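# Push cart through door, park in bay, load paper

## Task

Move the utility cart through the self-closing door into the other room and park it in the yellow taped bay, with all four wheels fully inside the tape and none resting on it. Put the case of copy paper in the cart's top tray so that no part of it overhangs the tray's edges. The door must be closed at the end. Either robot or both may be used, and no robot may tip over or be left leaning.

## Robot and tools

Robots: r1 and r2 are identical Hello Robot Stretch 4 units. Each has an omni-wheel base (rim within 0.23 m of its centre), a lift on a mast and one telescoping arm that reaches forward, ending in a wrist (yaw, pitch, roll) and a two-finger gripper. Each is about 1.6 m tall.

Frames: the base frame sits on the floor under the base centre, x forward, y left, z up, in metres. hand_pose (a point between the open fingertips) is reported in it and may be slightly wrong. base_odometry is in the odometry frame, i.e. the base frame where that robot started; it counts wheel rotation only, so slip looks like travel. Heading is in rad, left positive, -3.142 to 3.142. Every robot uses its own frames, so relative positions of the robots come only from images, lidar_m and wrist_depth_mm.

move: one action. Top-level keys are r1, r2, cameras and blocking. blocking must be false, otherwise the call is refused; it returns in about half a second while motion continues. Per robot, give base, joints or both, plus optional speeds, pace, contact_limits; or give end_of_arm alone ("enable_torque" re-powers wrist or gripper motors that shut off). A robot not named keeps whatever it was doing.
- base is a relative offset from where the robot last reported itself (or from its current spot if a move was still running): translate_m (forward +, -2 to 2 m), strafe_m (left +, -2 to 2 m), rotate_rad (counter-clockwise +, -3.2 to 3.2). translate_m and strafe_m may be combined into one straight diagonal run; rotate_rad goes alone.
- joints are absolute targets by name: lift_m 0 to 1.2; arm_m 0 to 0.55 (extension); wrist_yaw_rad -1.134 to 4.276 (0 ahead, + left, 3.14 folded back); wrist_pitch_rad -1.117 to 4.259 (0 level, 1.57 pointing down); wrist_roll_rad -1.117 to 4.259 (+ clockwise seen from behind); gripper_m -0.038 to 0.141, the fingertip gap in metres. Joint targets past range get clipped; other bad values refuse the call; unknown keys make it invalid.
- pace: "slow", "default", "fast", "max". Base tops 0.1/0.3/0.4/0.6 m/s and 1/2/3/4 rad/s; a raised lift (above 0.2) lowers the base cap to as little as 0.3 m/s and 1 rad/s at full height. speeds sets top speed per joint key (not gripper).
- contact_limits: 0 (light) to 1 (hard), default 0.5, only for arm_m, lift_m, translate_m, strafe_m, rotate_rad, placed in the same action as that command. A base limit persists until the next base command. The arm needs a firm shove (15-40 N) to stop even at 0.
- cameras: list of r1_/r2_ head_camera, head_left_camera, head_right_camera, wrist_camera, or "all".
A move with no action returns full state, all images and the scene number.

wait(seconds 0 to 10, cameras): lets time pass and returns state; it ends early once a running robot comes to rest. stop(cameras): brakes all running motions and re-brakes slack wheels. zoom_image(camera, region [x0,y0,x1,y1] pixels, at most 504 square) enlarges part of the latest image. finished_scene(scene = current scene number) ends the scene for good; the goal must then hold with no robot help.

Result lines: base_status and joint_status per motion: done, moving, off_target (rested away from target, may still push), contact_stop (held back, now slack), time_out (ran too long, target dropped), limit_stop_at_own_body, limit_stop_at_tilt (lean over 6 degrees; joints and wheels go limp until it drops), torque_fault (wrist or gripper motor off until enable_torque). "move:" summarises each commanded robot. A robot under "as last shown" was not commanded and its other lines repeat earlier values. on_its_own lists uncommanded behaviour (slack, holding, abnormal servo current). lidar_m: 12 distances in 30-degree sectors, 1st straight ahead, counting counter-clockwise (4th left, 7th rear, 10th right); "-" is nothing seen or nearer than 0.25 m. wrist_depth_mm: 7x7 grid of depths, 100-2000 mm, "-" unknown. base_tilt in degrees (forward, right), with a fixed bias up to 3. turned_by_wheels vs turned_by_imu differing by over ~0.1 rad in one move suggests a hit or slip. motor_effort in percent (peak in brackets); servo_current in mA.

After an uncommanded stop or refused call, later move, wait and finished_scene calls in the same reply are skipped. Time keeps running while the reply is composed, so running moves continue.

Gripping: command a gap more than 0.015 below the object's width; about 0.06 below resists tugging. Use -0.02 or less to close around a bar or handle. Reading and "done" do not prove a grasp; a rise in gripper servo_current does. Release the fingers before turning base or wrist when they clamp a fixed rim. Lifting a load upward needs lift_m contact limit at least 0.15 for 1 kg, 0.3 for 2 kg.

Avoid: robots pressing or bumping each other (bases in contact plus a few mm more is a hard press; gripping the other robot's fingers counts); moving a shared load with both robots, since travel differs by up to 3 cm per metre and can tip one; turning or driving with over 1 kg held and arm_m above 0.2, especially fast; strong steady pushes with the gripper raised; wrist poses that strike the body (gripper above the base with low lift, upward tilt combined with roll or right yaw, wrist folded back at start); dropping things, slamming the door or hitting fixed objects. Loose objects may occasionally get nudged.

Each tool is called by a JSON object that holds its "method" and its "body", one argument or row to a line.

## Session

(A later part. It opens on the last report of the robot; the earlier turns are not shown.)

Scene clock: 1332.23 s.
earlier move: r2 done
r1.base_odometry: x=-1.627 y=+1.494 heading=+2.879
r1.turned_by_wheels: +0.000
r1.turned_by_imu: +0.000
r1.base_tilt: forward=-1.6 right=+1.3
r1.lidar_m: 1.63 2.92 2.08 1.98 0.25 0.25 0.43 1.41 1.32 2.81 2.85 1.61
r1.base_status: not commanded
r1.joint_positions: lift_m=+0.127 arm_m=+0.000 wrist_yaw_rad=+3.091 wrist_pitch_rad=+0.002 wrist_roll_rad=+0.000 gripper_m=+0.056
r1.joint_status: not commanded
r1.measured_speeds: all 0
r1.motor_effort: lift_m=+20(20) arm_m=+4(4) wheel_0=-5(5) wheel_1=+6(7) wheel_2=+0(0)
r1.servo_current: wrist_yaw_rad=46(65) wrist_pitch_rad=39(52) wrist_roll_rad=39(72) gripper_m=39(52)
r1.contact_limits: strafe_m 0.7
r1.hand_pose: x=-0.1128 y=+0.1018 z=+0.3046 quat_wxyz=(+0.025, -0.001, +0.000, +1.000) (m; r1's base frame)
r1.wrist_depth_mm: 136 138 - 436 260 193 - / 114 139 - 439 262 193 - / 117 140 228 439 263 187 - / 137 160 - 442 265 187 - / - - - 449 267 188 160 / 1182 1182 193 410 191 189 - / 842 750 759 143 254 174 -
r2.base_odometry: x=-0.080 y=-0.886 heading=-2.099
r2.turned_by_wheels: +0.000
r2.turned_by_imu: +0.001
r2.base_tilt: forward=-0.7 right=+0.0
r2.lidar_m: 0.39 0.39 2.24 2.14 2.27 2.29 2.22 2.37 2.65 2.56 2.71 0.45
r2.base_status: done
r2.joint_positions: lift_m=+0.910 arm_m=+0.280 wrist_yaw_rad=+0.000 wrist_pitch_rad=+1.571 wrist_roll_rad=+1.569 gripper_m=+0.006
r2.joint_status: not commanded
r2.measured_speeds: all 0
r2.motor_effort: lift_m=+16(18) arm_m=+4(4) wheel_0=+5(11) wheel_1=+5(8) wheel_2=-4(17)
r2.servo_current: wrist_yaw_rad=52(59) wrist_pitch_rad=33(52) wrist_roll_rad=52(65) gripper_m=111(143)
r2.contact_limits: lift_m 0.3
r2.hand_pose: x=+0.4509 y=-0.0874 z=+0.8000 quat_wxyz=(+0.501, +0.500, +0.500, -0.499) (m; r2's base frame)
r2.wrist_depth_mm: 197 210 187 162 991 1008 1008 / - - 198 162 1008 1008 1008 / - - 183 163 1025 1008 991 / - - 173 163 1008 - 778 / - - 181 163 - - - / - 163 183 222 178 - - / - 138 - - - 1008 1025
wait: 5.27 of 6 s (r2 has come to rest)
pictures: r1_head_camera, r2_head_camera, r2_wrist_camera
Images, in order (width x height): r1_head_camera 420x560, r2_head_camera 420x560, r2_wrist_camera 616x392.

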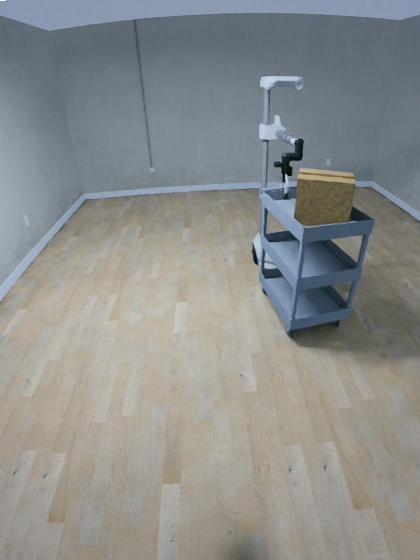

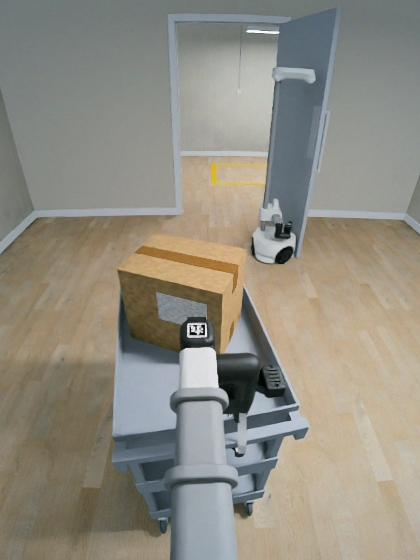

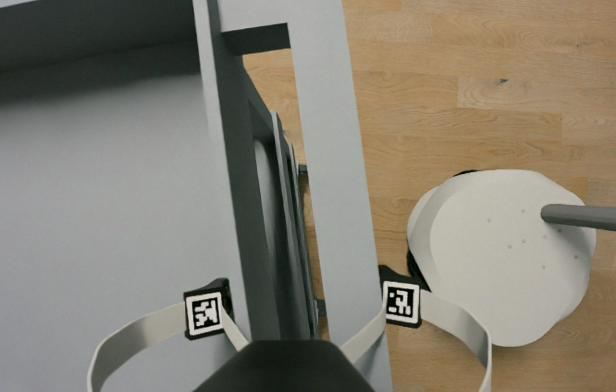

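{"method": "move", "body": {
  "blocking": false,
  "r2": {"base":{"strafe_m":0.16},"pace":"slow"}
}}

{"method": "wait", "body": {
  "seconds": 4,
  "cameras": ["r2_head_camera","r2_wrist_camera"]
}}

Scene clock: 1346.27 s.
move: r2 moving
r1: as last shown
r1.base_tilt: forward=-1.6 right=+1.2
r1.lidar_m: 1.61 2.93 2.03 1.99 0.25 0.25 0.43 1.42 1.31 2.79 2.85 1.57
r1.motor_effort: lift_m=+20(20) arm_m=+4(4) wheel_0=-5(5) wheel_1=+6(6) wheel_2=+0(0)
r1.servo_current: wrist_yaw_rad=65(65) wrist_pitch_rad=39(52) wrist_roll_rad=59(65) gripper_m=46(46)
r1.contact_limits: strafe_m 0.7
r1.wrist_depth_mm: 136 138 - 430 260 193 - / 114 139 - 439 262 194 - / 117 139 228 436 265 187 - / 137 160 - 445 266 188 - / - - - 445 265 188 161 / 1205 1205 193 413 191 189 - / 866 759 759 143 253 173 -
r2.base_odometry: x=-0.068 y=-0.893 heading=-2.099
r2.turned_by_wheels: +0.000
r2.turned_by_imu: +0.000
r2.base_tilt: forward=-0.7 right=+0.1
r2.lidar_m: 0.38 0.41 2.20 2.14 2.24 2.30 2.21 2.36 2.66 2.59 2.74 0.46
r2.base_status: strafe_m moving
r2.joint_positions: lift_m=+0.910 arm_m=+0.280 wrist_yaw_rad=+0.000 wrist_pitch_rad=+1.571 wrist_roll_rad=+1.569 gripper_m=+0.006
r2.joint_status: not commanded
r2.measured_speeds: translate_m=+0.000 strafe_m=+0.057 rotate_rad=+0.000 lift_m=+0.000 arm_m=+0.000 wrist_yaw_rad=+0.000 wrist_pitch_rad=+0.000 wrist_roll_rad=+0.000
r2.motor_effort: lift_m=+16(16) arm_m=+4(4) wheel_0=-11(11) wheel_1=+9(10) wheel_2=+0(3)
r2.servo_current: wrist_yaw_rad=52(59) wrist_pitch_rad=39(39) wrist_roll_rad=46(52) gripper_m=111(111)
r2.contact_limits: lift_m 0.3
r2.hand_pose: x=+0.4509 y=-0.0874 z=+0.8000 quat_wxyz=(+0.501, +0.500, +0.500, -0.499) (m; r2's base frame)
r2.wrist_depth_mm: 199 212 189 162 1025 1008 1008 / - - 193 162 991 1008 1008 / - - 174 163 1008 1025 1008 / - - 168 163 1025 - 1008 / - - 179 163 - - - / - 163 183 219 178 - - / - 138 - - - 1025 991
pictures: none

Scene clock: 1348.50 s.
earlier move: r2 done
r1.base_odometry: x=-1.627 y=+1.494 heading=+2.879
r1.turned_by_wheels: +0.000
r1.turned_by_imu: +0.000
r1.base_tilt: forward=-1.6 right=+1.3
r1.lidar_m: 1.62 2.93 2.03 1.95 0.25 0.25 0.43 1.41 1.31 2.79 2.85 1.63
r1.base_status: not commanded
r1.joint_positions: lift_m=+0.127 arm_m=+0.000 wrist_yaw_rad=+3.091 wrist_pitch_rad=+0.002 wrist_roll_rad=+0.000 gripper_m=+0.056
r1.joint_status: not commanded
r1.measured_speeds: all 0
r1.motor_effort: lift_m=+20(20) arm_m=+4(4) wheel_0=-5(5) wheel_1=+6(7) wheel_2=+0(0)
r1.servo_current: wrist_yaw_rad=39(72) wrist_pitch_rad=39(52) wrist_roll_rad=52(78) gripper_m=46(46)
r1.contact_limits: strafe_m 0.7
r1.hand_pose: x=-0.1128 y=+0.1018 z=+0.3046 quat_wxyz=(+0.025, -0.001, +0.000, +1.000) (m; r1's base frame)
r1.wrist_depth_mm: 136 138 - 430 262 193 - / 113 138 - 436 262 194 - / 117 139 227 439 264 187 - / 137 161 - 445 264 188 - / - - - 449 266 188 160 / 1205 1229 194 415 191 189 - / 866 750 750 143 254 174 -
r2.base_odometry: x=+0.058 y=-0.966 heading=-2.099
r2.turned_by_wheels: +0.000
r2.turned_by_imu: -0.001
r2.base_tilt: forward=-0.6 right=+0.1
r2.lidar_m: 0.42 0.46 2.06 1.97 2.07 2.32 2.23 2.34 2.82 2.71 2.88 0.45
r2.base_status: done
r2.joint_positions: lift_m=+0.910 arm_m=+0.280 wrist_yaw_rad=+0.000 wrist_pitch_rad=+1.567 wrist_roll_rad=+1.571 gripper_m=+0.006
r2.joint_status: not commanded
r2.measured_speeds: all 0
r2.motor_effort: lift_m=+16(16) arm_m=+4(4) wheel_0=-8(12) wheel_1=+3(10) wheel_2=+0(3)
r2.servo_current: wrist_yaw_rad=52(59) wrist_pitch_rad=46(46) wrist_roll_rad=46(59) gripper_m=104(117)
r2.contact_limits: lift_m 0.3
r2.hand_pose: x=+0.4521 y=-0.0874 z=+0.8000 quat_wxyz=(+0.501, +0.501, +0.499, -0.499) (m; r2's base frame)
r2.wrist_depth_mm: - - 217 188 161 1008 1008 / - - - 1008 161 1008 991 / - - 168 484 162 991 1008 / - - 181 488 162 - 759 / - - 167 1025 162 - - / - 160 180 484 179 - - / - - - - 1025 1025 991
wait: 2.23 of 4 s (r2 has come to rest)
pictures: r2_head_camera, r2_wrist_camera
Images, in order (width x height): r2_head_camera 420x560, r2_wrist_camera 616x392.

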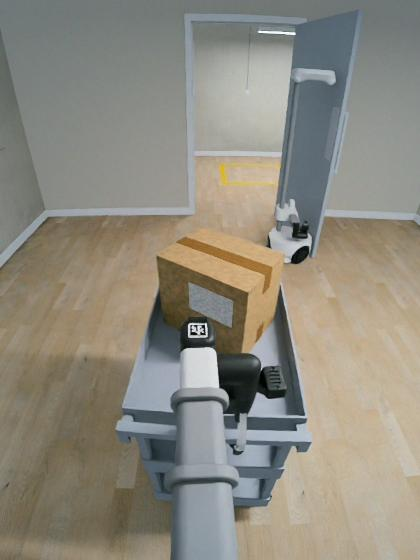

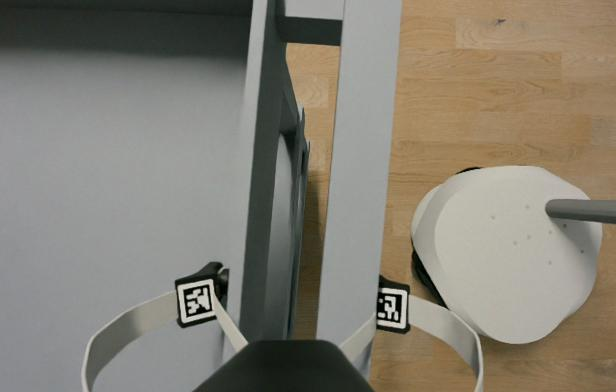

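{"method": "move", "body": {
  "blocking": false,
  "r2": {"joints":{"gripper_m":0.141,"lift_m":0.99}}
}}

{"method": "wait", "body": {
  "seconds": 2
}}

{"method": "move", "body": {
  "blocking": false,
  "r2": {"base":{"strafe_m":0.12}}
}}

{"method": "wait", "body": {
  "seconds": 1.5
}}

{"method": "move", "body": {
  "blocking": false,
  "r2": {"base":{"rotate_rad":-0.1}}
}}

{"method": "wait", "body": {
  "seconds": 1.5,
  "cameras": ["r2_head_camera","r2_wrist_camera"]
}}

Scene clock: 1360.47 s.
move: r2 moving
r1: as last shown
r1.lidar_m: 1.65 2.95 2.05 1.97 0.26 0.25 0.43 1.43 1.34 2.80 2.86 1.63
r1.servo_current: wrist_yaw_rad=65(65) wrist_pitch_rad=39(46) wrist_roll_rad=20(65) gripper_m=39(46)
r1.contact_limits: strafe_m 0.7
r1.wrist_depth_mm: 137 138 - 433 260 193 - / 114 139 - 436 263 194 - / 117 139 228 442 264 187 - / 137 160 - 442 265 187 - / - - - 449 266 189 160 / 1205 1182 193 413 190 188 - / 854 750 759 142 254 174 -
r2.base_odometry: x=+0.058 y=-0.966 heading=-2.099
r2.turned_by_wheels: +0.000
r2.turned_by_imu: +0.001
r2.base_tilt: forward=-0.6 right=+0.1
r2.lidar_m: 0.42 0.46 2.09 1.98 2.07 2.33 2.23 2.33 2.82 2.73 2.88 0.41
r2.base_status: not commanded
r2.joint_positions: lift_m=+0.946 arm_m=+0.280 wrist_yaw_rad=+0.000 wrist_pitch_rad=+1.566 wrist_roll_rad=+1.571 gripper_m=+0.025
r2.joint_status: lift_m moving; gripper_m moving
r2.measured_speeds: translate_m=+0.000 strafe_m=+0.000 rotate_rad=+0.000 lift_m=+0.141 arm_m=+0.000 wrist_yaw_rad=+0.000 wrist_pitch_rad=+0.000 wrist_roll_rad=+0.000
r2.motor_effort: lift_m=+35(35) arm_m=+4(4) wheel_0=-7(9) wheel_1=+3(3) wheel_2=-1(1)
r2.servo_current: wrist_yaw_rad=46(59) wrist_pitch_rad=46(46) wrist_roll_rad=52(59) gripper_m=59(104)
r2.hand_pose: x=+0.4523 y=-0.0874 z=+0.8363 quat_wxyz=(+0.501, +0.501, +0.499, -0.499) (m; r2's base frame)
r2.wrist_depth_mm: - - 235 210 186 1042 1025 / - - - 1042 186 1042 1025 / - - - 500 1025 1042 1042 / - - 190 569 187 - 1042 / - - 202 193 187 - - / - 166 189 554 183 - 1042 / - - - - 1042 1060 1025
pictures: none

Scene clock: 1362.23 s.
earlier move: r2 contact_stop
r1.base_odometry: x=-1.627 y=+1.494 heading=+2.879
r1.turned_by_wheels: +0.000
r1.turned_by_imu: +0.000
r1.base_tilt: forward=-1.6 right=+1.3
r1.lidar_m: 1.63 2.93 2.05 1.99 0.25 0.25 0.42 1.42 1.31 2.80 2.85 1.64
r1.base_status: not commanded
r1.joint_positions: lift_m=+0.127 arm_m=+0.000 wrist_yaw_rad=+3.091 wrist_pitch_rad=+0.002 wrist_roll_rad=+0.000 gripper_m=+0.056
r1.joint_status: not commanded
r1.measured_speeds: all 0
r1.motor_effort: lift_m=+20(20) arm_m=+4(4) wheel_0=-5(5) wheel_1=+6(7) wheel_2=+0(0)
r1.servo_current: wrist_yaw_rad=59(65) wrist_pitch_rad=46(52) wrist_roll_rad=39(72) gripper_m=39(52)
r1.contact_limits: strafe_m 0.7
r1.hand_pose: x=-0.1128 y=+0.1018 z=+0.3046 quat_wxyz=(+0.025, -0.001, +0.000, +1.000) (m; r1's base frame)
r1.wrist_depth_mm: 136 139 - 433 260 193 - / 114 139 - 436 260 195 - / 117 139 228 439 264 187 - / 137 160 - 445 266 188 - / - - - 449 266 189 160 / 1205 1205 193 415 190 189 - / 854 759 759 143 253 174 -
r2.base_odometry: x=+0.058 y=-0.966 heading=-2.099
r2.turned_by_wheels: +0.001
r2.turned_by_imu: +0.001
r2.base_tilt: forward=-0.7 right=+0.0
r2.lidar_m: 0.41 0.46 2.08 1.97 2.07 2.31 2.23 2.36 2.80 2.73 2.88 0.43
r2.base_status: not commanded
r2.joint_positions: lift_m=+0.938 arm_m=+0.280 wrist_yaw_rad=+0.000 wrist_pitch_rad=+1.567 wrist_roll_rad=+1.571 gripper_m=+0.141
r2.joint_status: lift_m contact_stop (moved +0.028 of +0.080); the others done
r2.measured_speeds: all 0
r2.on_its_own: lift_m is slack since a contact_stop (your +0.990 is given up)
r2.motor_effort: lift_m=+19(41) arm_m=+4(4) wheel_0=+0(9) wheel_1=+3(4) wheel_2=+0(1)
r2.servo_current: wrist_yaw_rad=39(65) wrist_pitch_rad=46(46) wrist_roll_rad=39(59) gripper_m=46(124)
r2.hand_pose: x=+0.4520 y=-0.0874 z=+0.8283 quat_wxyz=(+0.501, +0.501, +0.499, -0.499) (m; r2's base frame)
r2.wrist_depth_mm: - - 240 213 189 1025 1025 / - - - 270 189 1042 1042 / - - - 249 189 1042 1042 / - - - 508 190 - 1042 / - - - 254 190 - - / - 189 190 190 191 183 1025 / - - - - 1042 1042 1025
wait: 1.77 of 2 s (r2 has come to rest)
pictures: none

not run: a stop that you did not command came earlier in this reply.

not run: a stop that you did not command came earlier in this reply.

not run: a stop that you did not command came earlier in this reply.

not run: a stop that you did not command came earlier in this reply.

{"method": "move", "body": {
  "blocking": false,
  "r2": {"joints":{"lift_m":0.99}}
}}

{"method": "wait", "body": {
  "seconds": 2
}}

{"method": "move", "body": {
  "blocking": false,
  "r2": {"base":{"strafe_m":0.12}}
}}

{"method": "wait", "body": {
  "seconds": 1.5
}}

{"method": "move", "body": {
  "blocking": false,
  "r2": {"base":{"rotate_rad":-0.1}}
}}

{"method": "wait", "body": {
  "seconds": 1.5,
  "cameras": ["r2_head_camera","r2_wrist_camera"]
}}

Scene clock: 1368.03 s.
move: r2 moving
r1: as last shown
r1.lidar_m: 1.62 2.94 2.07 1.97 0.25 0.25 0.43 1.42 1.33 2.81 2.86 1.63
r1.motor_effort: lift_m=+20(20) arm_m=+4(4) wheel_0=-5(5) wheel_1=+6(6) wheel_2=+0(0)
r1.servo_current: wrist_yaw_rad=52(72) wrist_pitch_rad=33(46) wrist_roll_rad=39(65) gripper_m=39(46)
r1.contact_limits: strafe_m 0.7
r1.wrist_depth_mm: 136 138 - 433 259 192 - / 114 139 - 439 262 194 - / 117 139 227 439 265 187 - / 137 160 - 445 266 188 - / - - - 449 266 189 160 / 1182 1205 193 413 191 189 - / 854 750 750 143 253 174 -
r2.base_odometry: x=+0.058 y=-0.966 heading=-2.099
r2.turned_by_wheels: +0.000
r2.turned_by_imu: +0.000
r2.base_tilt: forward=-0.7 right=+0.1
r2.lidar_m: 0.40 0.44 2.08 1.97 2.10 2.30 2.23 2.36 2.79 2.73 2.87 0.44
r2.base_status: not commanded
r2.joint_positions: lift_m=+0.974 arm_m=+0.280 wrist_yaw_rad=+0.000 wrist_pitch_rad=+1.567 wrist_roll_rad=+1.571 gripper_m=+0.141
r2.joint_status: lift_m moving
r2.measured_speeds: translate_m=+0.000 strafe_m=+0.000 rotate_rad=+0.000 lift_m=+0.103 arm_m=+0.000 wrist_yaw_rad=+0.000 wrist_pitch_rad=+0.000 wrist_roll_rad=+0.000
r2.motor_effort: lift_m=+20(24) arm_m=+4(4) wheel_0=-1(1) wheel_1=+3(3) wheel_2=+0(1)
r2.servo_current: wrist_yaw_rad=46(46) wrist_pitch_rad=46(52) wrist_roll_rad=52(52) gripper_m=52(59)
r2.hand_pose: x=+0.4520 y=-0.0874 z=+0.8636 quat_wxyz=(+0.501, +0.501, +0.499, -0.499) (m; r2's base frame)
r2.wrist_depth_mm: 281 267 246 244 1078 1078 1060 / - - - 257 220 1042 1078 / - - - 256 1042 1060 1060 / - - - 287 220 - 1060 / - - - 253 221 - - / - 189 191 221 221 186 1042 / - - - - 1078 1078 1078
pictures: none

Scene clock: 1368.63 s.
earlier move: r2 done
r1.base_odometry: x=-1.627 y=+1.494 heading=+2.879
r1.turned_by_wheels: +0.000
r1.turned_by_imu: +0.000
r1.base_tilt: forward=-1.6 right=+1.3
r1.lidar_m: 1.64 2.94 2.05 1.99 0.25 0.25 0.41 1.41 1.28 2.80 2.88 1.63
r1.base_status: not commanded
r1.joint_positions: lift_m=+0.127 arm_m=+0.000 wrist_yaw_rad=+3.091 wrist_pitch_rad=+0.002 wrist_roll_rad=+0.000 gripper_m=+0.056
r1.joint_status: not commanded
r1.measured_speeds: all 0
r1.motor_effort: lift_m=+20(20) arm_m=+4(4) wheel_0=-5(5) wheel_1=+6(7) wheel_2=+0(0)
r1.servo_current: wrist_yaw_rad=39(72) wrist_pitch_rad=39(46) wrist_roll_rad=46(65) gripper_m=46(46)
r1.contact_limits: strafe_m 0.7
r1.hand_pose: x=-0.1128 y=+0.1018 z=+0.3046 quat_wxyz=(+0.025, -0.001, +0.000, +1.000) (m; r1's base frame)
r1.wrist_depth_mm: 136 139 - 433 260 193 - / 114 139 - 433 263 193 - / 117 139 229 439 264 187 - / 137 160 - 439 266 188 - / - - - 449 264 189 160 / 1205 1205 194 413 191 189 - / 866 750 750 143 254 173 -
r2.base_odometry: x=+0.058 y=-0.966 heading=-2.099
r2.turned_by_wheels: +0.000
r2.turned_by_imu: +0.000
r2.base_tilt: forward=-0.7 right=+0.1
r2.lidar_m: 0.39 0.45 2.08 1.98 2.11 2.32 2.22 2.34 2.82 2.73 2.87 0.41
r2.base_status: not commanded
r2.joint_positions: lift_m=+0.990 arm_m=+0.280 wrist_yaw_rad=+0.000 wrist_pitch_rad=+1.567 wrist_roll_rad=+1.571 gripper_m=+0.141
r2.joint_status: all done
r2.measured_speeds: all 0
r2.motor_effort: lift_m=+21(25) arm_m=+4(4) wheel_0=+0(1) wheel_1=+3(3) wheel_2=+1(1)
r2.servo_current: wrist_yaw_rad=46(52) wrist_pitch_rad=46(52) wrist_roll_rad=46(52) gripper_m=52(59)
r2.hand_pose: x=+0.4520 y=-0.0874 z=+0.8796 quat_wxyz=(+0.501, +0.501, +0.499, -0.499) (m; r2's base frame)
r2.wrist_depth_mm: 286 272 274 271 1098 1078 1078 / - - - 274 1060 1098 1098 / - - - 878 1098 1098 1078 / 314 - - 277 1078 - 1078 / - - - 253 960 - - / - 190 191 241 242 186 1078 / - - - - 1098 1078 1078
wait: 0.60 of 2 s (r2 has come to rest)
pictures: none

Scene clock: 1369.13 s.
move: r2 moving
r1: as last shown
r1.base_tilt: forward=-1.5 right=+1.3
r1.lidar_m: 1.64 2.93 2.06 2.00 0.25 0.25 0.43 1.41 1.32 2.80 2.85 1.65
r1.motor_effort: lift_m=+20(20) arm_m=+4(4) wheel_0=-5(5) wheel_1=+7(7) wheel_2=+0(0)
r1.servo_current: wrist_yaw_rad=39(52) wrist_pitch_rad=46(52) wrist_roll_rad=46(52) gripper_m=46(46)
r1.contact_limits: strafe_m 0.7
r1.wrist_depth_mm: 136 139 - 430 262 192 - / 113 139 - 430 264 194 - / 117 139 229 442 265 187 - / 137 160 - 439 265 187 - / - - - 452 266 188 160 / 1182 1205 194 413 191 189 - / 854 759 768 143 252 173 -
r2.base_odometry: x=+0.089 y=-0.985 heading=-2.099
r2.turned_by_wheels: +0.000
r2.turned_by_imu: +0.000
r2.base_tilt: forward=-0.7 right=+0.1
r2.lidar_m: 0.42 0.45 2.04 1.93 2.06 2.29 2.23 2.35 2.86 2.78 2.94 0.42
r2.base_status: strafe_m moving
r2.joint_positions: lift_m=+0.990 arm_m=+0.280 wrist_yaw_rad=+0.000 wrist_pitch_rad=+1.567 wrist_roll_rad=+1.571 gripper_m=+0.141
r2.joint_status: not commanded
r2.measured_speeds: translate_m=+0.000 strafe_m=+0.141 rotate_rad=-0.002 lift_m=+0.000 arm_m=+0.000 wrist_yaw_rad=+0.000 wrist_pitch_rad=+0.000 wrist_roll_rad=+0.000
r2.motor_effort: lift_m=+21(21) arm_m=+4(4) wheel_0=-12(13) wheel_1=+10(12) wheel_2=+0(1)
r2.servo_current: wrist_yaw_rad=52(59) wrist_pitch_rad=39(46) wrist_roll_rad=39(65) gripper_m=52(59)
r2.hand_pose: x=+0.4520 y=-0.0874 z=+0.8796 quat_wxyz=(+0.501, +0.501, +0.499, -0.499) (m; r2's base frame)
r2.wrist_depth_mm: - - 291 265 1098 1060 1060 / - - - 319 1078 1078 1078 / - - - 265 1078 1078 1078 / 314 - - 317 1118 - 1078 / - - - 248 1098 - - / - 189 191 241 1098 187 1098 / - - - - 1078 1098 1098
pictures: none

Scene clock: 1370.23 s.
earlier move: r2 done
r1.base_odometry: x=-1.627 y=+1.494 heading=+2.879
r1.turned_by_wheels: +0.000
r1.turned_by_imu: +0.000
r1.base_tilt: forward=-1.6 right=+1.3
r1.lidar_m: 1.65 2.96 2.07 1.99 0.25 0.25 0.43 1.41 1.32 2.80 2.88 1.64
r1.base_status: not commanded
r1.joint_positions: lift_m=+0.127 arm_m=+0.000 wrist_yaw_rad=+3.091 wrist_pitch_rad=+0.002 wrist_roll_rad=+0.000 gripper_m=+0.056
r1.joint_status: not commanded
r1.measured_speeds: all 0
r1.motor_effort: lift_m=+20(20) arm_m=+4(4) wheel_0=-4(5) wheel_1=+6(7) wheel_2=+0(0)
r1.servo_current: wrist_yaw_rad=39(65) wrist_pitch_rad=39(52) wrist_roll_rad=39(65) gripper_m=39(46)
r1.contact_limits: strafe_m 0.7
r1.hand_pose: x=-0.1128 y=+0.1018 z=+0.3046 quat_wxyz=(+0.025, -0.001, +0.000, +1.000) (m; r1's base frame)
r1.wrist_depth_mm: 136 138 - 433 260 192 - / 114 139 - 436 262 194 - / 117 140 229 439 264 187 - / 137 160 - 442 266 187 - / - - - 445 266 189 160 / 1182 1205 194 413 191 189 - / 854 768 741 143 254 174 -
r2.base_odometry: x=+0.161 y=-1.027 heading=-2.099
r2.turned_by_wheels: +0.000
r2.turned_by_imu: +0.000
r2.base_tilt: forward=-0.7 right=+0.0
r2.lidar_m: 0.43 2.61 1.93 1.85 1.98 2.29 2.22 2.34 2.94 2.86 2.97 0.43
r2.base_status: done
r2.joint_positions: lift_m=+0.990 arm_m=+0.280 wrist_yaw_rad=+0.000 wrist_pitch_rad=+1.567 wrist_roll_rad=+1.571 gripper_m=+0.141
r2.joint_status: not commanded
r2.measured_speeds: all 0
r2.motor_effort: lift_m=+21(21) arm_m=+3(4) wheel_0=-3(13) wheel_1=+3(12) wheel_2=+0(1)
r2.servo_current: wrist_yaw_rad=46(59) wrist_pitch_rad=39(52) wrist_roll_rad=39(65) gripper_m=46(59)
r2.hand_pose: x=+0.4520 y=-0.0874 z=+0.8796 quat_wxyz=(+0.501, +0.501, +0.499, -0.499) (m; r2's base frame)
r2.wrist_depth_mm: - - - 240 1078 1078 1078 / 312 - - 240 1078 1078 1098 / - - - 267 1098 1078 1098 / - - - 240 1098 - 1078 / - - 242 241 1098 - - / - 189 196 242 1098 186 1098 / - - - - 1098 1098 1098
wait: 1.10 of 1.5 s (r2 has come to rest)
pictures: none

Scene clock: 1370.73 s.
move: r2 moving
r1: as last shown
r1.lidar_m: 1.67 2.94 2.05 1.99 0.25 0.25 0.43 1.42 1.32 2.81 2.87 1.63
r1.motor_effort: lift_m=+20(20) arm_m=+4(4) wheel_0=-5(5) wheel_1=+6(7) wheel_2=+0(0)
r1.servo_current: wrist_yaw_rad=39(59) wrist_pitch_rad=39(46) wrist_roll_rad=39(65) gripper_m=39(46)
r1.contact_limits: strafe_m 0.7
r1.wrist_depth_mm: 136 138 - 433 260 193 - / 114 139 - 439 262 194 - / 117 139 229 439 264 187 - / 137 160 - 445 265 188 - / - - - 449 266 188 161 / 1205 1205 194 413 191 187 - / 866 768 759 143 253 174 -
r2.base_odometry: x=+0.161 y=-1.027 heading=-2.198
r2.turned_by_wheels: -0.099
r2.turned_by_imu: -0.096
r2.base_tilt: forward=-0.7 right=+0.0
r2.lidar_m: 0.41 2.86 2.00 1.84 1.92 2.37 2.23 2.27 3.00 2.86 2.93 0.44
r2.base_status: rotate_rad moving
r2.joint_positions: lift_m=+0.990 arm_m=+0.280 wrist_yaw_rad=+0.000 wrist_pitch_rad=+1.567 wrist_roll_rad=+1.571 gripper_m=+0.141
r2.joint_status: not commanded
r2.measured_speeds: translate_m=+0.000 strafe_m=+0.000 rotate_rad=-0.019 lift_m=+0.000 arm_m=+0.000 wrist_yaw_rad=+0.000 wrist_pitch_rad=+0.000 wrist_roll_rad=+0.000
r2.motor_effort: lift_m=+21(21) arm_m=+4(4) wheel_0=+3(8) wheel_1=+4(9) wheel_2=+4(10)
r2.servo_current: wrist_yaw_rad=46(52) wrist_pitch_rad=39(46) wrist_roll_rad=52(52) gripper_m=46(59)
r2.hand_pose: x=+0.4520 y=-0.0874 z=+0.8796 quat_wxyz=(+0.501, +0.501, +0.499, -0.499) (m; r2's base frame)
r2.wrist_depth_mm: - - 253 240 1078 1078 1078 / - - 254 241 1078 1098 1078 / - - 257 240 1078 1078 1078 / - - 260 241 1098 - 1078 / - - 242 242 1098 - - / - 189 216 242 1098 186 1078 / - - - - 1098 1098 1078
pictures: none

Scene clock: 1371.03 s.
earlier move: r2 done
r1.base_odometry: x=-1.627 y=+1.494 heading=+2.879
r1.turned_by_wheels: +0.000
r1.turned_by_imu: +0.000
r1.base_tilt: forward=-1.6 right=+1.3
r1.lidar_m: 1.67 2.96 2.04 1.98 0.25 0.25 0.43 1.41 1.30 2.81 2.86 1.62
r1.base_status: not commanded
r1.joint_positions: lift_m=+0.127 arm_m=+0.000 wrist_yaw_rad=+3.091 wrist_pitch_rad=+0.002 wrist_roll_rad=+0.000 gripper_m=+0.056
r1.joint_status: not commanded
r1.measured_speeds: all 0
r1.motor_effort: lift_m=+20(20) arm_m=+4(4) wheel_0=-5(5) wheel_1=+6(7) wheel_2=+0(0)
r1.servo_current: wrist_yaw_rad=52(72) wrist_pitch_rad=46(46) wrist_roll_rad=39(65) gripper_m=46(46)
r1.contact_limits: strafe_m 0.7
r1.hand_pose: x=-0.1128 y=+0.1018 z=+0.3046 quat_wxyz=(+0.025, -0.001, +0.000, +1.000) (m; r1's base frame)
r1.wrist_depth_mm: 136 139 - 430 260 193 - / 114 139 - 436 263 193 - / 117 139 228 442 264 187 - / 137 160 - 442 266 188 - / - - - 445 266 187 160 / 1182 1229 193 415 192 189 - / 854 759 759 143 252 173 -
r2.base_odometry: x=+0.161 y=-1.027 heading=-2.198
r2.turned_by_wheels: +0.000
r2.turned_by_imu: +0.000
r2.base_tilt: forward=-0.7 right=+0.0
r2.lidar_m: 0.41 2.88 2.01 1.86 1.91 2.37 2.21 2.28 3.02 2.85 2.91 0.45
r2.base_status: done
r2.joint_positions: lift_m=+0.990 arm_m=+0.280 wrist_yaw_rad=+0.000 wrist_pitch_rad=+1.567 wrist_roll_rad=+1.571 gripper_m=+0.141
r2.joint_status: not commanded
r2.measured_speeds: all 0
r2.motor_effort: lift_m=+21(21) arm_m=+4(4) wheel_0=+4(8) wheel_1=+4(9) wheel_2=+3(10)
r2.servo_current: wrist_yaw_rad=39(52) wrist_pitch_rad=46(46) wrist_roll_rad=52(52) gripper_m=46(59)
r2.hand_pose: x=+0.4520 y=-0.0874 z=+0.8796 quat_wxyz=(+0.501, +0.501, +0.499, -0.499) (m; r2's base frame)
r2.wrist_depth_mm: - - 252 240 1078 1078 1078 / - - 255 240 1098 1078 1060 / - - 257 241 1098 1098 1078 / - - 260 241 1118 - 1060 / - - 243 242 1098 - - / - 189 216 242 1118 186 1078 / - - - - 1098 1098 1098
wait: 0.30 of 1.5 s (r2 has come to rest)
pictures: r2_head_camera, r2_wrist_camera
Images, in order (width x height): r2_head_camera 420x560, r2_wrist_camera 616x392.

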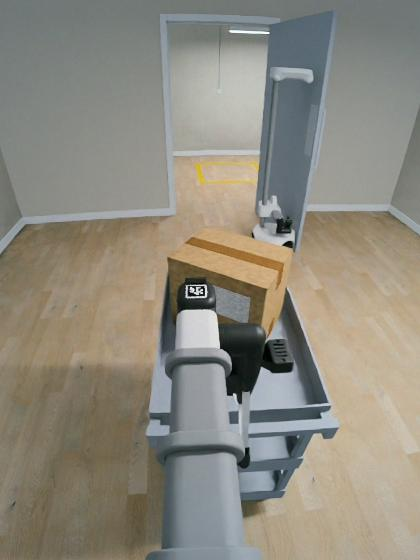

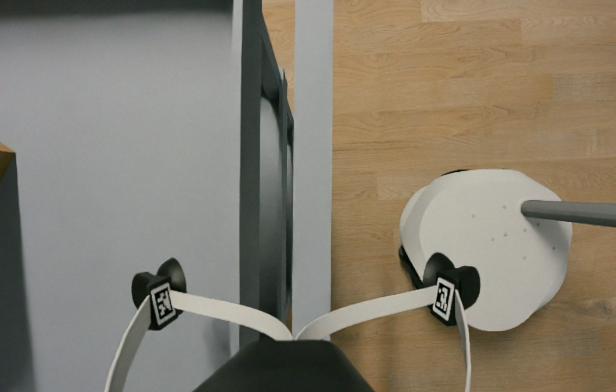

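{"method": "move", "body": {
  "blocking": false,
  "r2": {"joints":{"lift_m":0.91,"gripper_m":0.005},"contact_limits":{"lift_m":0.3}}
}}

{"method": "wait", "body": {
  "seconds": 2.6
}}

{"method": "move", "body": {
  "blocking": false,
  "r2": {"base":{"translate_m":0.7},"pace":"slow"}
}}

{"method": "wait", "body": {
  "seconds": 8,
  "cameras": ["r2_wrist_camera","r2_head_camera","r1_head_camera"]
}}

Scene clock: 1384.47 s.
move: r2 moving
r1: as last shown
r1.base_tilt: forward=-1.6 right=+1.2
r1.lidar_m: 1.63 2.93 2.04 1.99 0.25 0.25 0.44 1.45 1.31 2.81 2.87 1.62
r1.servo_current: wrist_yaw_rad=39(52) wrist_pitch_rad=33(46) wrist_roll_rad=39(65) gripper_m=33(46)
r1.contact_limits: strafe_m 0.7
r1.wrist_depth_mm: 136 138 - 433 262 193 - / 114 139 - 436 262 193 - / 117 140 228 439 264 187 - / 137 160 - 442 265 187 - / - - - 445 265 189 160 / 1205 1205 194 413 191 189 - / 854 750 759 143 253 174 -
r2.base_odometry: x=+0.161 y=-1.027 heading=-2.198
r2.turned_by_wheels: +0.000
r2.turned_by_imu: +0.000
r2.base_tilt: forward=-0.7 right=+0.1
r2.lidar_m: 0.42 2.87 2.02 1.88 1.92 2.37 2.22 2.27 3.01 2.84 2.93 0.45
r2.base_status: not commanded
r2.joint_positions: lift_m=+0.952 arm_m=+0.280 wrist_yaw_rad=+0.000 wrist_pitch_rad=+1.567 wrist_roll_rad=+1.571 gripper_m=+0.129
r2.joint_status: lift_m moving; gripper_m moving
r2.measured_speeds: translate_m=+0.000 strafe_m=+0.000 rotate_rad=+0.000 lift_m=-0.146 arm_m=+0.000 wrist_yaw_rad=+0.000 wrist_pitch_rad=+0.000 wrist_roll_rad=+0.000
r2.motor_effort: lift_m=+12(21) arm_m=+4(4) wheel_0=+4(4) wheel_1=+4(4) wheel_2=+3(3)
r2.servo_current: wrist_yaw_rad=39(52) wrist_pitch_rad=46(46) wrist_roll_rad=33(52) gripper_m=85(111)
r2.contact_limits: lift_m 0.3
r2.hand_pose: x=+0.4520 y=-0.0874 z=+0.8422 quat_wxyz=(+0.501, +0.501, +0.499, -0.499) (m; r2's base frame)
r2.wrist_depth_mm: - - 215 206 1060 1060 1042 / - - 216 208 1078 1060 1042 / - - 220 208 1078 1060 1042 / - - 221 208 1042 - 1042 / - - 222 208 1078 - - / - 186 209 209 220 - 1042 / - - - - 1078 1060 1042
pictures: none

Scene clock: 1386.23 s.
earlier move: r2 done
r1.base_odometry: x=-1.627 y=+1.494 heading=+2.879
r1.turned_by_wheels: +0.000
r1.turned_by_imu: +0.000
r1.base_tilt: forward=-1.6 right=+1.3
r1.lidar_m: 1.65 2.95 2.05 1.98 0.25 0.25 0.41 1.44 1.31 2.80 2.86 1.65
r1.base_status: not commanded
r1.joint_positions: lift_m=+0.127 arm_m=+0.000 wrist_yaw_rad=+3.091 wrist_pitch_rad=+0.002 wrist_roll_rad=+0.000 gripper_m=+0.056
r1.joint_status: not commanded
r1.measured_speeds: all 0
r1.motor_effort: lift_m=+20(20) arm_m=+4(4) wheel_0=-5(5) wheel_1=+6(7) wheel_2=+0(0)
r1.servo_current: wrist_yaw_rad=52(65) wrist_pitch_rad=39(52) wrist_roll_rad=52(72) gripper_m=39(52)
r1.contact_limits: strafe_m 0.7
r1.hand_pose: x=-0.1128 y=+0.1018 z=+0.3046 quat_wxyz=(+0.025, -0.001, +0.000, +1.000) (m; r1's base frame)
r1.wrist_depth_mm: 136 138 - 430 260 193 - / 114 139 - 436 262 195 - / 117 140 228 439 264 187 - / 137 160 - 442 265 188 - / - - - 445 266 189 160 / 1205 1182 193 413 190 189 - / 854 759 750 143 253 173 -
r2.base_odometry: x=+0.161 y=-1.027 heading=-2.198
r2.turned_by_wheels: +0.000
r2.turned_by_imu: +0.000
r2.base_tilt: forward=-0.7 right=+0.1
r2.lidar_m: 0.41 2.89 2.00 1.86 1.90 2.37 2.20 2.28 2.99 2.83 2.94 0.44
r2.base_status: not commanded
r2.joint_positions: lift_m=+0.910 arm_m=+0.280 wrist_yaw_rad=+0.000 wrist_pitch_rad=+1.561 wrist_roll_rad=+1.571 gripper_m=+0.006
r2.joint_status: all done
r2.measured_speeds: all 0
r2.motor_effort: lift_m=+17(21) arm_m=+4(4) wheel_0=+3(4) wheel_1=+3(4) wheel_2=+3(3)
r2.servo_current: wrist_yaw_rad=46(59) wrist_pitch_rad=52(59) wrist_roll_rad=59(59) gripper_m=137(267)
r2.contact_limits: lift_m 0.3
r2.hand_pose: x=+0.4539 y=-0.0874 z=+0.7999 quat_wxyz=(+0.502, +0.503, +0.497, -0.498) (m; r2's base frame)
r2.wrist_depth_mm: - - 171 160 1008 991 991 / - - 173 160 976 1008 991 / - - 177 521 1008 1008 991 / - - 178 161 160 - 768 / - - 180 161 160 - - / - 161 181 161 178 - - / - - - - - 1008 1008
wait: 1.77 of 2.6 s (r2 has come to rest)
pictures: none

Scene clock: 1386.73 s.
move: r2 moving
r1: as last shown
r1.lidar_m: 1.64 2.95 2.02 1.98 0.25 0.25 0.43 1.40 1.32 2.81 2.89 1.66
r1.motor_effort: lift_m=+20(20) arm_m=+4(4) wheel_0=-4(5) wheel_1=+6(7) wheel_2=+0(0)
r1.servo_current: wrist_yaw_rad=39(59) wrist_pitch_rad=39(52) wrist_roll_rad=59(65) gripper_m=39(46)
r1.contact_limits: strafe_m 0.7
r1.wrist_depth_mm: 137 138 - 433 260 192 - / 113 139 - 436 260 194 - / 117 140 228 442 264 186 - / 137 160 - 442 265 188 - / - - - 445 266 189 161 / 1205 1205 194 415 191 189 - / 854 750 750 143 253 173 -
r2.base_odometry: x=+0.154 y=-1.037 heading=-2.198
r2.turned_by_wheels: +0.000
r2.turned_by_imu: +0.000
r2.base_tilt: forward=-0.7 right=+0.0
r2.lidar_m: 0.39 2.86 2.01 1.86 1.90 2.40 2.23 2.28 3.00 2.85 2.96 0.44
r2.base_status: translate_m moving
r2.joint_positions: lift_m=+0.910 arm_m=+0.280 wrist_yaw_rad=+0.000 wrist_pitch_rad=+1.566 wrist_roll_rad=+1.571 gripper_m=+0.006
r2.joint_status: not commanded
r2.measured_speeds: translate_m=+0.047 strafe_m=-0.001 rotate_rad=-0.003 lift_m=+0.000 arm_m=+0.000 wrist_yaw_rad=+0.000 wrist_pitch_rad=+0.044 wrist_roll_rad=+0.000
r2.motor_effort: lift_m=+17(17) arm_m=+4(4) wheel_0=+6(9) wheel_1=+6(7) wheel_2=-11(11)
r2.servo_current: wrist_yaw_rad=46(52) wrist_pitch_rad=39(59) wrist_roll_rad=52(59) gripper_m=111(137)
r2.contact_limits: lift_m 0.3
r2.hand_pose: x=+0.4523 y=-0.0874 z=+0.7999 quat_wxyz=(+0.501, +0.501, +0.499, -0.499) (m; r2's base frame)
r2.wrist_depth_mm: - - 162 1008 1025 1008 976 / - - 163 1008 991 1008 1008 / - - 163 1025 991 1008 1008 / - - 163 1025 162 - 768 / - - 163 1025 - - - / - 164 182 1025 176 - - / - - - - - 1008 1008
pictures: none

Scene clock: 1394.50 s.
earlier move: r2 done
r1.base_odometry: x=-1.627 y=+1.494 heading=+2.879
r1.turned_by_wheels: +0.000
r1.turned_by_imu: +0.000
r1.base_tilt: forward=-1.6 right=+1.3
r1.lidar_m: 4.86 2.94 2.03 1.97 0.25 0.25 0.44 1.41 1.32 2.80 1.36 1.06
r1.base_status: not commanded
r1.joint_positions: lift_m=+0.127 arm_m=+0.000 wrist_yaw_rad=+3.091 wrist_pitch_rad=+0.002 wrist_roll_rad=+0.000 gripper_m=+0.056
r1.joint_status: not commanded
r1.measured_speeds: all 0
r1.motor_effort: lift_m=+20(20) arm_m=+4(4) wheel_0=-5(5) wheel_1=+6(7) wheel_2=+0(0)
r1.servo_current: wrist_yaw_rad=39(72) wrist_pitch_rad=39(52) wrist_roll_rad=59(65) gripper_m=46(52)
r1.contact_limits: strafe_m 0.7
r1.hand_pose: x=-0.1128 y=+0.1018 z=+0.3046 quat_wxyz=(+0.025, -0.001, +0.000, +1.000) (m; r1's base frame)
r1.wrist_depth_mm: 137 138 - 430 258 193 - / 113 139 - 436 262 193 - / 117 140 229 442 266 187 - / 137 160 - 442 267 189 - / - - - 445 265 189 160 / 1229 1229 193 413 191 189 - / 842 750 759 143 252 173 -
r2.base_odometry: x=-0.249 y=-1.594 heading=-2.197
r2.turned_by_wheels: +0.001
r2.turned_by_imu: +0.006
r2.base_tilt: forward=-0.7 right=+0.1
r2.lidar_m: 0.38 0.38 2.07 1.93 2.00 2.60 2.92 3.00 2.99 2.79 2.91 0.45
r2.base_status: done
r2.joint_positions: lift_m=+0.910 arm_m=+0.280 wrist_yaw_rad=+0.000 wrist_pitch_rad=+1.571 wrist_roll_rad=+1.568 gripper_m=+0.006
r2.joint_status: not commanded
r2.measured_speeds: all 0
r2.motor_effort: lift_m=+16(17) arm_m=+4(4) wheel_0=+8(15) wheel_1=+7(8) wheel_2=-3(16)
r2.servo_current: wrist_yaw_rad=46(59) wrist_pitch_rad=39(59) wrist_roll_rad=39(65) gripper_m=111(137)
r2.contact_limits: lift_m 0.3
r2.hand_pose: x=+0.4508 y=-0.0874 z=+0.7999 quat_wxyz=(+0.501, +0.499, +0.501, -0.499) (m; r2's base frame)
r2.wrist_depth_mm: - - 229 163 1008 1008 1008 / - - 208 162 1008 991 1008 / - - 179 163 1008 1008 1008 / - - 196 163 991 - 788 / - - 179 163 - - - / - - 182 207 176 - - / - 145 - - - 1008 1008
wait: 7.77 of 8 s (r2 has come to rest)
pictures: r1_head_camera, r2_head_camera, r2_wrist_camera
Images, in order (width x height): r1_head_camera 420x560, r2_head_camera 420x560, r2_wrist_camera 616x392.

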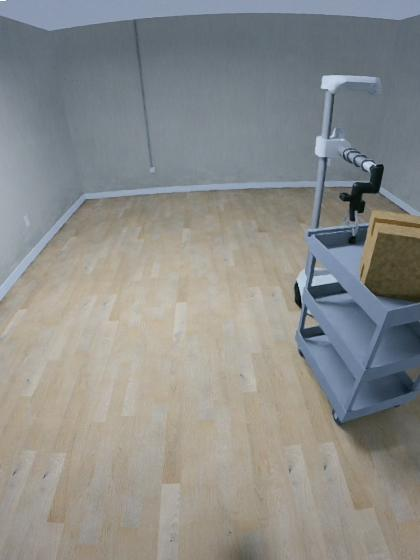

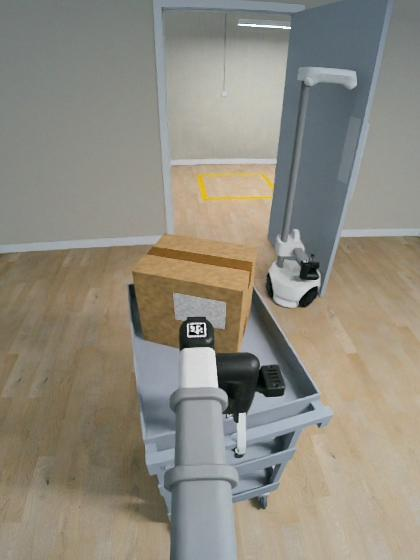

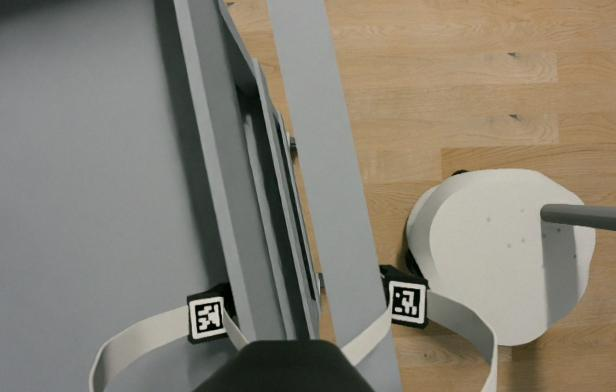

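{"method": "move", "body": {
  "blocking": false,
  "r2": {"joints":{"gripper_m":0.07}}
}}

{"method": "wait", "body": {
  "seconds": 1.3
}}

{"method": "move", "body": {
  "blocking": false,
  "r2": {"base":{"translate_m":-0.4,"strafe_m":0.45},"pace":"slow"}
}}

{"method": "wait", "body": {
  "seconds": 8
}}

{"method": "move", "body": {
  "blocking": false,
  "r2": {"base":{"rotate_rad":-0.4},"pace":"slow"}
}}

{"method": "wait", "body": {
  "seconds": 3,
  "cameras": ["r2_wrist_camera","r2_head_camera","r1_head_camera"]
}}

Scene clock: 1417.33 s.
move: r2 moving
r1: as last shown
r1.lidar_m: 4.85 2.93 2.03 1.99 0.25 0.25 0.45 1.42 1.31 2.81 1.36 1.03
r1.motor_effort: lift_m=+20(20) arm_m=+4(4) wheel_0=-4(5) wheel_1=+6(7) wheel_2=+0(0)
r1.servo_current: wrist_yaw_rad=46(46) wrist_pitch_rad=46(46) wrist_roll_rad=65(65) gripper_m=39(46)
r1.contact_limits: strafe_m 0.7
r1.wrist_depth_mm: 137 138 - 436 260 192 - / 114 139 - 436 263 194 - / 117 139 228 442 265 187 - / 137 161 - 445 265 188 - / - - - 449 266 188 160 / 1205 1205 194 413 191 189 - / 854 750 759 143 254 173 -
r2.base_odometry: x=-0.249 y=-1.594 heading=-2.197
r2.turned_by_wheels: +0.000
r2.turned_by_imu: +0.000
r2.base_tilt: forward=-0.7 right=+0.0
r2.lidar_m: 0.37 0.37 2.06 1.91 1.96 2.62 2.92 3.00 2.93 2.82 2.88 0.47
r2.base_status: not commanded
r2.joint_positions: lift_m=+0.910 arm_m=+0.280 wrist_yaw_rad=+0.000 wrist_pitch_rad=+1.571 wrist_roll_rad=+1.568 gripper_m=+0.025
r2.joint_status: gripper_m moving
r2.measured_speeds: translate_m=+0.000 strafe_m=+0.000 rotate_rad=+0.000 lift_m=+0.001 arm_m=+0.000 wrist_yaw_rad=+0.000 wrist_pitch_rad=+0.000 wrist_roll_rad=+0.000
r2.motor_effort: lift_m=+15(16) arm_m=+4(4) wheel_0=+8(9) wheel_1=+7(7) wheel_2=-3(3)
r2.servo_current: wrist_yaw_rad=59(59) wrist_pitch_rad=46(46) wrist_roll_rad=46(59) gripper_m=104(104)
r2.contact_limits: lift_m 0.3
r2.hand_pose: x=+0.4508 y=-0.0874 z=+0.8002 quat_wxyz=(+0.501, +0.499, +0.501, -0.499) (m; r2's base frame)
r2.wrist_depth_mm: - - 229 164 1008 991 1008 / - - 195 164 1008 1008 1008 / - - 188 165 1008 1008 1025 / - - 185 165 1025 - 1025 / - - 170 166 - - - / - - 186 222 180 - 1025 / - - - - - 1025 1008
pictures: none

Scene clock: 1418.30 s.
earlier move: r2 done
r1.base_odometry: x=-1.627 y=+1.494 heading=+2.879
r1.turned_by_wheels: +0.000
r1.turned_by_imu: +0.000
r1.base_tilt: forward=-1.6 right=+1.3
r1.lidar_m: 4.86 2.95 2.04 1.95 0.25 0.25 0.39 1.44 1.33 2.80 1.37 1.02
r1.base_status: not commanded
r1.joint_positions: lift_m=+0.127 arm_m=+0.000 wrist_yaw_rad=+3.091 wrist_pitch_rad=+0.002 wrist_roll_rad=+0.000 gripper_m=+0.056
r1.joint_status: not commanded
r1.measured_speeds: all 0
r1.motor_effort: lift_m=+20(20) arm_m=+4(4) wheel_0=-5(5) wheel_1=+6(7) wheel_2=+0(0)
r1.servo_current: wrist_yaw_rad=46(72) wrist_pitch_rad=39(52) wrist_roll_rad=39(65) gripper_m=39(52)
r1.contact_limits: strafe_m 0.7
r1.hand_pose: x=-0.1128 y=+0.1018 z=+0.3046 quat_wxyz=(+0.025, -0.001, +0.000, +1.000) (m; r1's base frame)
r1.wrist_depth_mm: 136 138 - 430 260 192 - / 114 139 - 436 260 194 - / 117 140 229 439 265 187 - / 137 160 - 445 266 187 - / - - - 449 266 188 161 / 1229 1229 193 415 191 188 - / 842 750 750 143 253 173 -
r2.base_odometry: x=-0.249 y=-1.594 heading=-2.197
r2.turned_by_wheels: +0.000
r2.turned_by_imu: +0.000
r2.base_tilt: forward=-0.7 right=+0.1
r2.lidar_m: 0.37 0.40 2.03 1.93 1.99 2.60 2.91 3.02 2.96 2.81 2.88 0.46
r2.base_status: not commanded
r2.joint_positions: lift_m=+0.911 arm_m=+0.280 wrist_yaw_rad=+0.000 wrist_pitch_rad=+1.571 wrist_roll_rad=+1.568 gripper_m=+0.070
r2.joint_status: all done
r2.measured_speeds: all 0
r2.motor_effort: lift_m=+10(16) arm_m=+4(4) wheel_0=+8(9) wheel_1=+7(7) wheel_2=-3(3)
r2.servo_current: wrist_yaw_rad=52(59) wrist_pitch_rad=39(52) wrist_roll_rad=46(59) gripper_m=52(104)
r2.contact_limits: lift_m 0.3
r2.hand_pose: x=+0.4508 y=-0.0874 z=+0.8004 quat_wxyz=(+0.501, +0.499, +0.501, -0.499) (m; r2's base frame)
r2.wrist_depth_mm: - - 224 167 991 991 1008 / - - 226 167 1025 1008 991 / - - 188 167 991 1025 1008 / - - 198 167 1025 - 1025 / - - 189 167 1008 - - / - - 191 168 186 - 1025 / - - - - 1025 1025 1008
wait: 0.97 of 1.3 s (r2 has come to rest)
pictures: none

Scene clock: 1418.80 s.
move: r2 moving
r1: as last shown
r1.lidar_m: 4.85 2.96 2.04 1.98 0.25 0.25 0.43 1.43 1.32 2.81 1.32 1.05
r1.motor_effort: lift_m=+20(20) arm_m=+4(4) wheel_0=-4(5) wheel_1=+6(7) wheel_2=+0(0)
r1.servo_current: wrist_yaw_rad=39(72) wrist_pitch_rad=39(46) wrist_roll_rad=59(65) gripper_m=39(46)
r1.contact_limits: strafe_m 0.7
r1.wrist_depth_mm: 136 138 - 436 260 193 - / 114 139 - 436 262 195 - / 117 140 229 439 265 187 - / 137 160 - 442 265 187 - / - - - 449 267 189 160 / 1182 1205 194 410 190 188 - / 866 741 759 142 252 173 -
r2.base_odometry: x=-0.237 y=-1.592 heading=-2.196
r2.turned_by_wheels: +0.000
r2.turned_by_imu: +0.000
r2.base_tilt: forward=-0.7 right=+0.1
r2.lidar_m: 0.39 0.45 2.04 1.91 1.98 2.62 2.90 3.00 3.00 2.82 2.92 0.49
r2.base_status: translate_m moving; strafe_m moving
r2.joint_positions: lift_m=+0.911 arm_m=+0.280 wrist_yaw_rad=+0.000 wrist_pitch_rad=+1.571 wrist_roll_rad=+1.568 gripper_m=+0.070
r2.joint_status: not commanded
r2.measured_speeds: translate_m=-0.032 strafe_m=+0.037 rotate_rad=-0.001 lift_m=+0.000 arm_m=+0.000 wrist_yaw_rad=+0.000 wrist_pitch_rad=-0.007 wrist_roll_rad=+0.000
r2.motor_effort: lift_m=+10(10) arm_m=+4(4) wheel_0=-7(8) wheel_1=+6(8) wheel_2=+7(9)
r2.servo_current: wrist_yaw_rad=46(52) wrist_pitch_rad=46(46) wrist_roll_rad=33(52) gripper_m=52(52)
r2.contact_limits: lift_m 0.3
r2.hand_pose: x=+0.4509 y=-0.0874 z=+0.8004 quat_wxyz=(+0.501, +0.499, +0.501, -0.499) (m; r2's base frame)
r2.wrist_depth_mm: - - 216 1008 1025 1008 991 / - - 213 167 1025 1008 991 / - - 186 167 1025 991 1008 / - - 195 167 1042 - 788 / - - 200 167 1025 - - / - 168 189 167 186 - - / - - - - 1008 1008 1008
pictures: none

Scene clock: 1425.60 s.
earlier move: r2 done
r1.base_odometry: x=-1.627 y=+1.494 heading=+2.879
r1.turned_by_wheels: +0.000
r1.turned_by_imu: +0.000
r1.base_tilt: forward=-1.6 right=+1.3
r1.lidar_m: 4.86 2.95 2.03 1.98 0.25 0.25 0.42 1.41 1.29 2.81 2.86 1.55
r1.base_status: not commanded
r1.joint_positions: lift_m=+0.127 arm_m=+0.000 wrist_yaw_rad=+3.091 wrist_pitch_rad=+0.002 wrist_roll_rad=+0.000 gripper_m=+0.056
r1.joint_status: not commanded
r1.measured_speeds: all 0
r1.motor_effort: lift_m=+20(20) arm_m=+4(4) wheel_0=-4(5) wheel_1=+6(7) wheel_2=+0(0)
r1.servo_current: wrist_yaw_rad=46(72) wrist_pitch_rad=39(52) wrist_roll_rad=52(78) gripper_m=39(52)
r1.contact_limits: strafe_m 0.7
r1.hand_pose: x=-0.1128 y=+0.1018 z=+0.3046 quat_wxyz=(+0.025, -0.001, +0.000, +1.000) (m; r1's base frame)
r1.wrist_depth_mm: 136 139 - 433 262 192 - / 114 139 - 439 262 194 - / 117 139 229 439 264 187 - / 137 160 - 445 265 187 - / - - - 449 266 189 160 / 1205 1205 193 415 191 187 - / 842 759 750 143 253 173 -
r2.base_odometry: x=+0.350 y=-1.533 heading=-2.197
r2.turned_by_wheels: +0.000
r2.turned_by_imu: +0.000
r2.base_tilt: forward=-0.7 right=+0.1
r2.lidar_m: 0.47 2.19 1.56 1.43 1.47 2.01 2.54 2.62 3.45 3.28 3.36 0.40
r2.base_status: done
r2.joint_positions: lift_m=+0.911 arm_m=+0.280 wrist_yaw_rad=+0.000 wrist_pitch_rad=+1.563 wrist_roll_rad=+1.570 gripper_m=+0.070
r2.joint_status: not commanded
r2.measured_speeds: all 0
r2.motor_effort: lift_m=+10(10) arm_m=+4(4) wheel_0=-6(13) wheel_1=+2(8) wheel_2=+5(13)
r2.servo_current: wrist_yaw_rad=52(65) wrist_pitch_rad=46(52) wrist_roll_rad=39(65) gripper_m=46(59)
r2.contact_limits: lift_m 0.3
r2.hand_pose: x=+0.4531 y=-0.0874 z=+0.8004 quat_wxyz=(+0.502, +0.501, +0.499, -0.498) (m; r2's base frame)
r2.wrist_depth_mm: - - - 167 1008 164 991 / - - - 174 166 1008 991 / - - - 248 166 1008 991 / - - - 1042 166 - 768 / - - 193 1025 167 - - / - 173 190 168 184 - - / - - 170 - 1008 1025 1008
wait: 6.80 of 8 s (r2 has come to rest)
pictures: none

Scene clock: 1426.10 s.
move: r2 moving
r1: as last shown
r1.lidar_m: 4.85 2.94 2.03 1.97 0.25 0.25 0.42 1.42 1.33 2.78 2.87 1.55
r1.motor_effort: lift_m=+20(20) arm_m=+4(4) wheel_0=-4(5) wheel_1=+6(6) wheel_2=+0(0)
r1.servo_current: wrist_yaw_rad=33(65) wrist_pitch_rad=39(52) wrist_roll_rad=52(65) gripper_m=46(46)
r1.contact_limits: strafe_m 0.7
r1.wrist_depth_mm: 136 138 - 433 260 194 - / 114 139 - 436 262 194 - / 117 139 229 442 265 187 - / 137 160 - 442 266 188 - / - - - 449 268 189 160 / 1229 1182 193 413 191 189 - / 842 759 759 143 253 174 -
r2.base_odometry: x=+0.350 y=-1.533 heading=-2.321
r2.turned_by_wheels: -0.124
r2.turned_by_imu: -0.120
r2.base_tilt: forward=-0.7 right=+0.0
r2.lidar_m: 0.44 0.52 1.62 1.48 1.46 1.76 2.54 2.58 3.13 3.28 3.31 0.44
r2.base_status: rotate_rad moving
r2.joint_positions: lift_m=+0.911 arm_m=+0.280 wrist_yaw_rad=+0.000 wrist_pitch_rad=+1.563 wrist_roll_rad=+1.570 gripper_m=+0.070
r2.joint_status: not commanded
r2.measured_speeds: translate_m=+0.001 strafe_m=-0.001 rotate_rad=-0.485 lift_m=+0.000 arm_m=+0.000 wrist_yaw_rad=+0.000 wrist_pitch_rad=+0.000 wrist_roll_rad=+0.000
r2.motor_effort: lift_m=+10(10) arm_m=+4(4) wheel_0=+13(17) wheel_1=+8(11) wheel_2=+13(13)
r2.servo_current: wrist_yaw_rad=52(59) wrist_pitch_rad=46(52) wrist_roll_rad=46(52) gripper_m=52(52)
r2.contact_limits: lift_m 0.3
r2.hand_pose: x=+0.4531 y=-0.0874 z=+0.8004 quat_wxyz=(+0.502, +0.501, +0.499, -0.498) (m; r2's base frame)
r2.wrist_depth_mm: - - - 194 164 991 976 / - - - 219 165 1008 991 / - - - 488 165 991 991 / - - - 549 166 - 768 / - - 175 525 167 - - / - 175 190 168 184 - - / - - 170 - 1008 1008 1008
pictures: none

Scene clock: 1427.17 s.
earlier move: r2 done
r1.base_odometry: x=-1.627 y=+1.494 heading=+2.879
r1.turned_by_wheels: +0.000
r1.turned_by_imu: +0.000
r1.base_tilt: forward=-1.6 right=+1.3
r1.lidar_m: 4.86 2.95 2.05 1.97 0.25 0.25 0.43 1.43 1.32 2.79 2.88 1.55
r1.base_status: not commanded
r1.joint_positions: lift_m=+0.127 arm_m=+0.000 wrist_yaw_rad=+3.091 wrist_pitch_rad=+0.002 wrist_roll_rad=+0.000 gripper_m=+0.056
r1.joint_status: not commanded
r1.measured_speeds: all 0
r1.motor_effort: lift_m=+20(20) arm_m=+4(4) wheel_0=-5(5) wheel_1=+6(7) wheel_2=+0(0)
r1.servo_current: wrist_yaw_rad=39(72) wrist_pitch_rad=46(52) wrist_roll_rad=46(65) gripper_m=33(46)
r1.contact_limits: strafe_m 0.7
r1.hand_pose: x=-0.1128 y=+0.1018 z=+0.3046 quat_wxyz=(+0.025, -0.001, +0.000, +1.000) (m; r1's base frame)
r1.wrist_depth_mm: 136 139 - 433 259 193 - / 114 139 - 433 262 194 - / 117 139 228 436 265 187 - / 137 160 - 442 265 188 - / - - - 445 266 189 161 / 1205 1205 194 415 190 189 - / 854 759 750 143 254 174 -
r2.base_odometry: x=+0.350 y=-1.533 heading=-2.596
r2.turned_by_wheels: -0.275
r2.turned_by_imu: -0.267
r2.base_tilt: forward=-0.7 right=+0.1
r2.lidar_m: 0.36 0.36 1.97 1.51 1.46 1.52 2.30 2.53 2.72 3.36 3.28 0.47
r2.base_status: done
r2.joint_positions: lift_m=+0.911 arm_m=+0.280 wrist_yaw_rad=+0.000 wrist_pitch_rad=+1.568 wrist_roll_rad=+1.570 gripper_m=+0.070
r2.joint_status: not commanded
r2.measured_speeds: all 0
r2.motor_effort: lift_m=+10(10) arm_m=+3(4) wheel_0=+3(17) wheel_1=+4(11) wheel_2=+2(15)
r2.servo_current: wrist_yaw_rad=46(59) wrist_pitch_rad=39(52) wrist_roll_rad=52(59) gripper_m=52(59)
r2.contact_limits: lift_m 0.3
r2.hand_pose: x=+0.4517 y=-0.0874 z=+0.8005 quat_wxyz=(+0.501, +0.500, +0.500, -0.499) (m; r2's base frame)
r2.wrist_depth_mm: - 175 220 1025 1025 1025 1008 / - - 237 168 1025 1025 1008 / - - 204 168 1008 1008 1008 / - - 195 168 1025 - 1008 / - - 200 168 219 - - / - 168 189 169 184 - 1008 / - - - - 1025 1025 1025
wait: 1.07 of 3 s (r2 has come to rest)
pictures: r1_head_camera, r2_head_camera, r2_wrist_camera
Images, in order (width x height): r1_head_camera 420x560, r2_head_camera 420x560, r2_wrist_camera 616x392.

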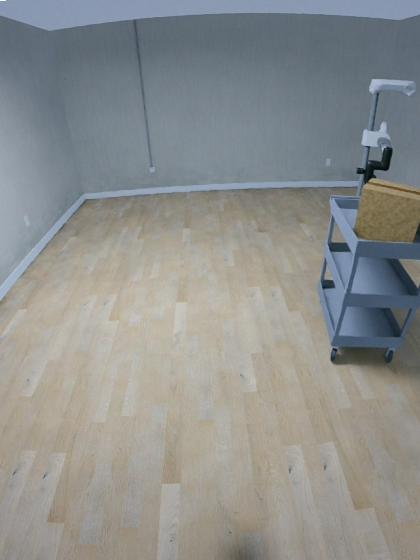

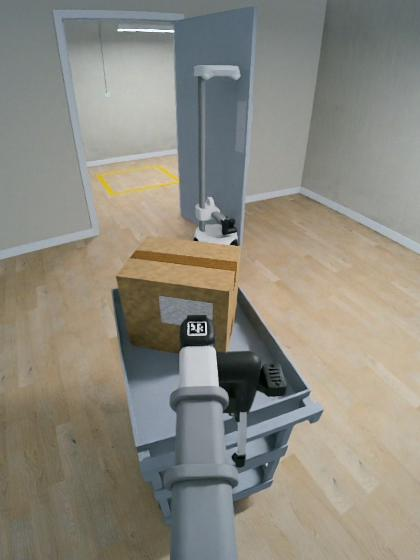

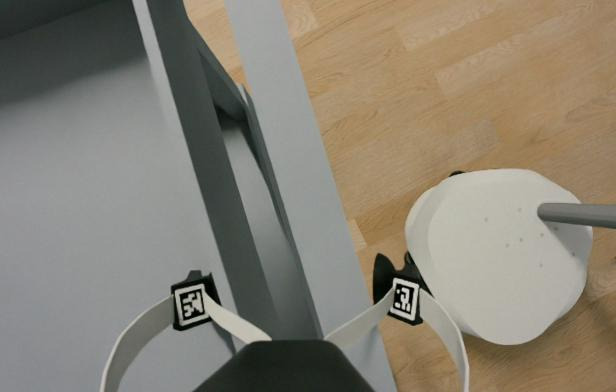

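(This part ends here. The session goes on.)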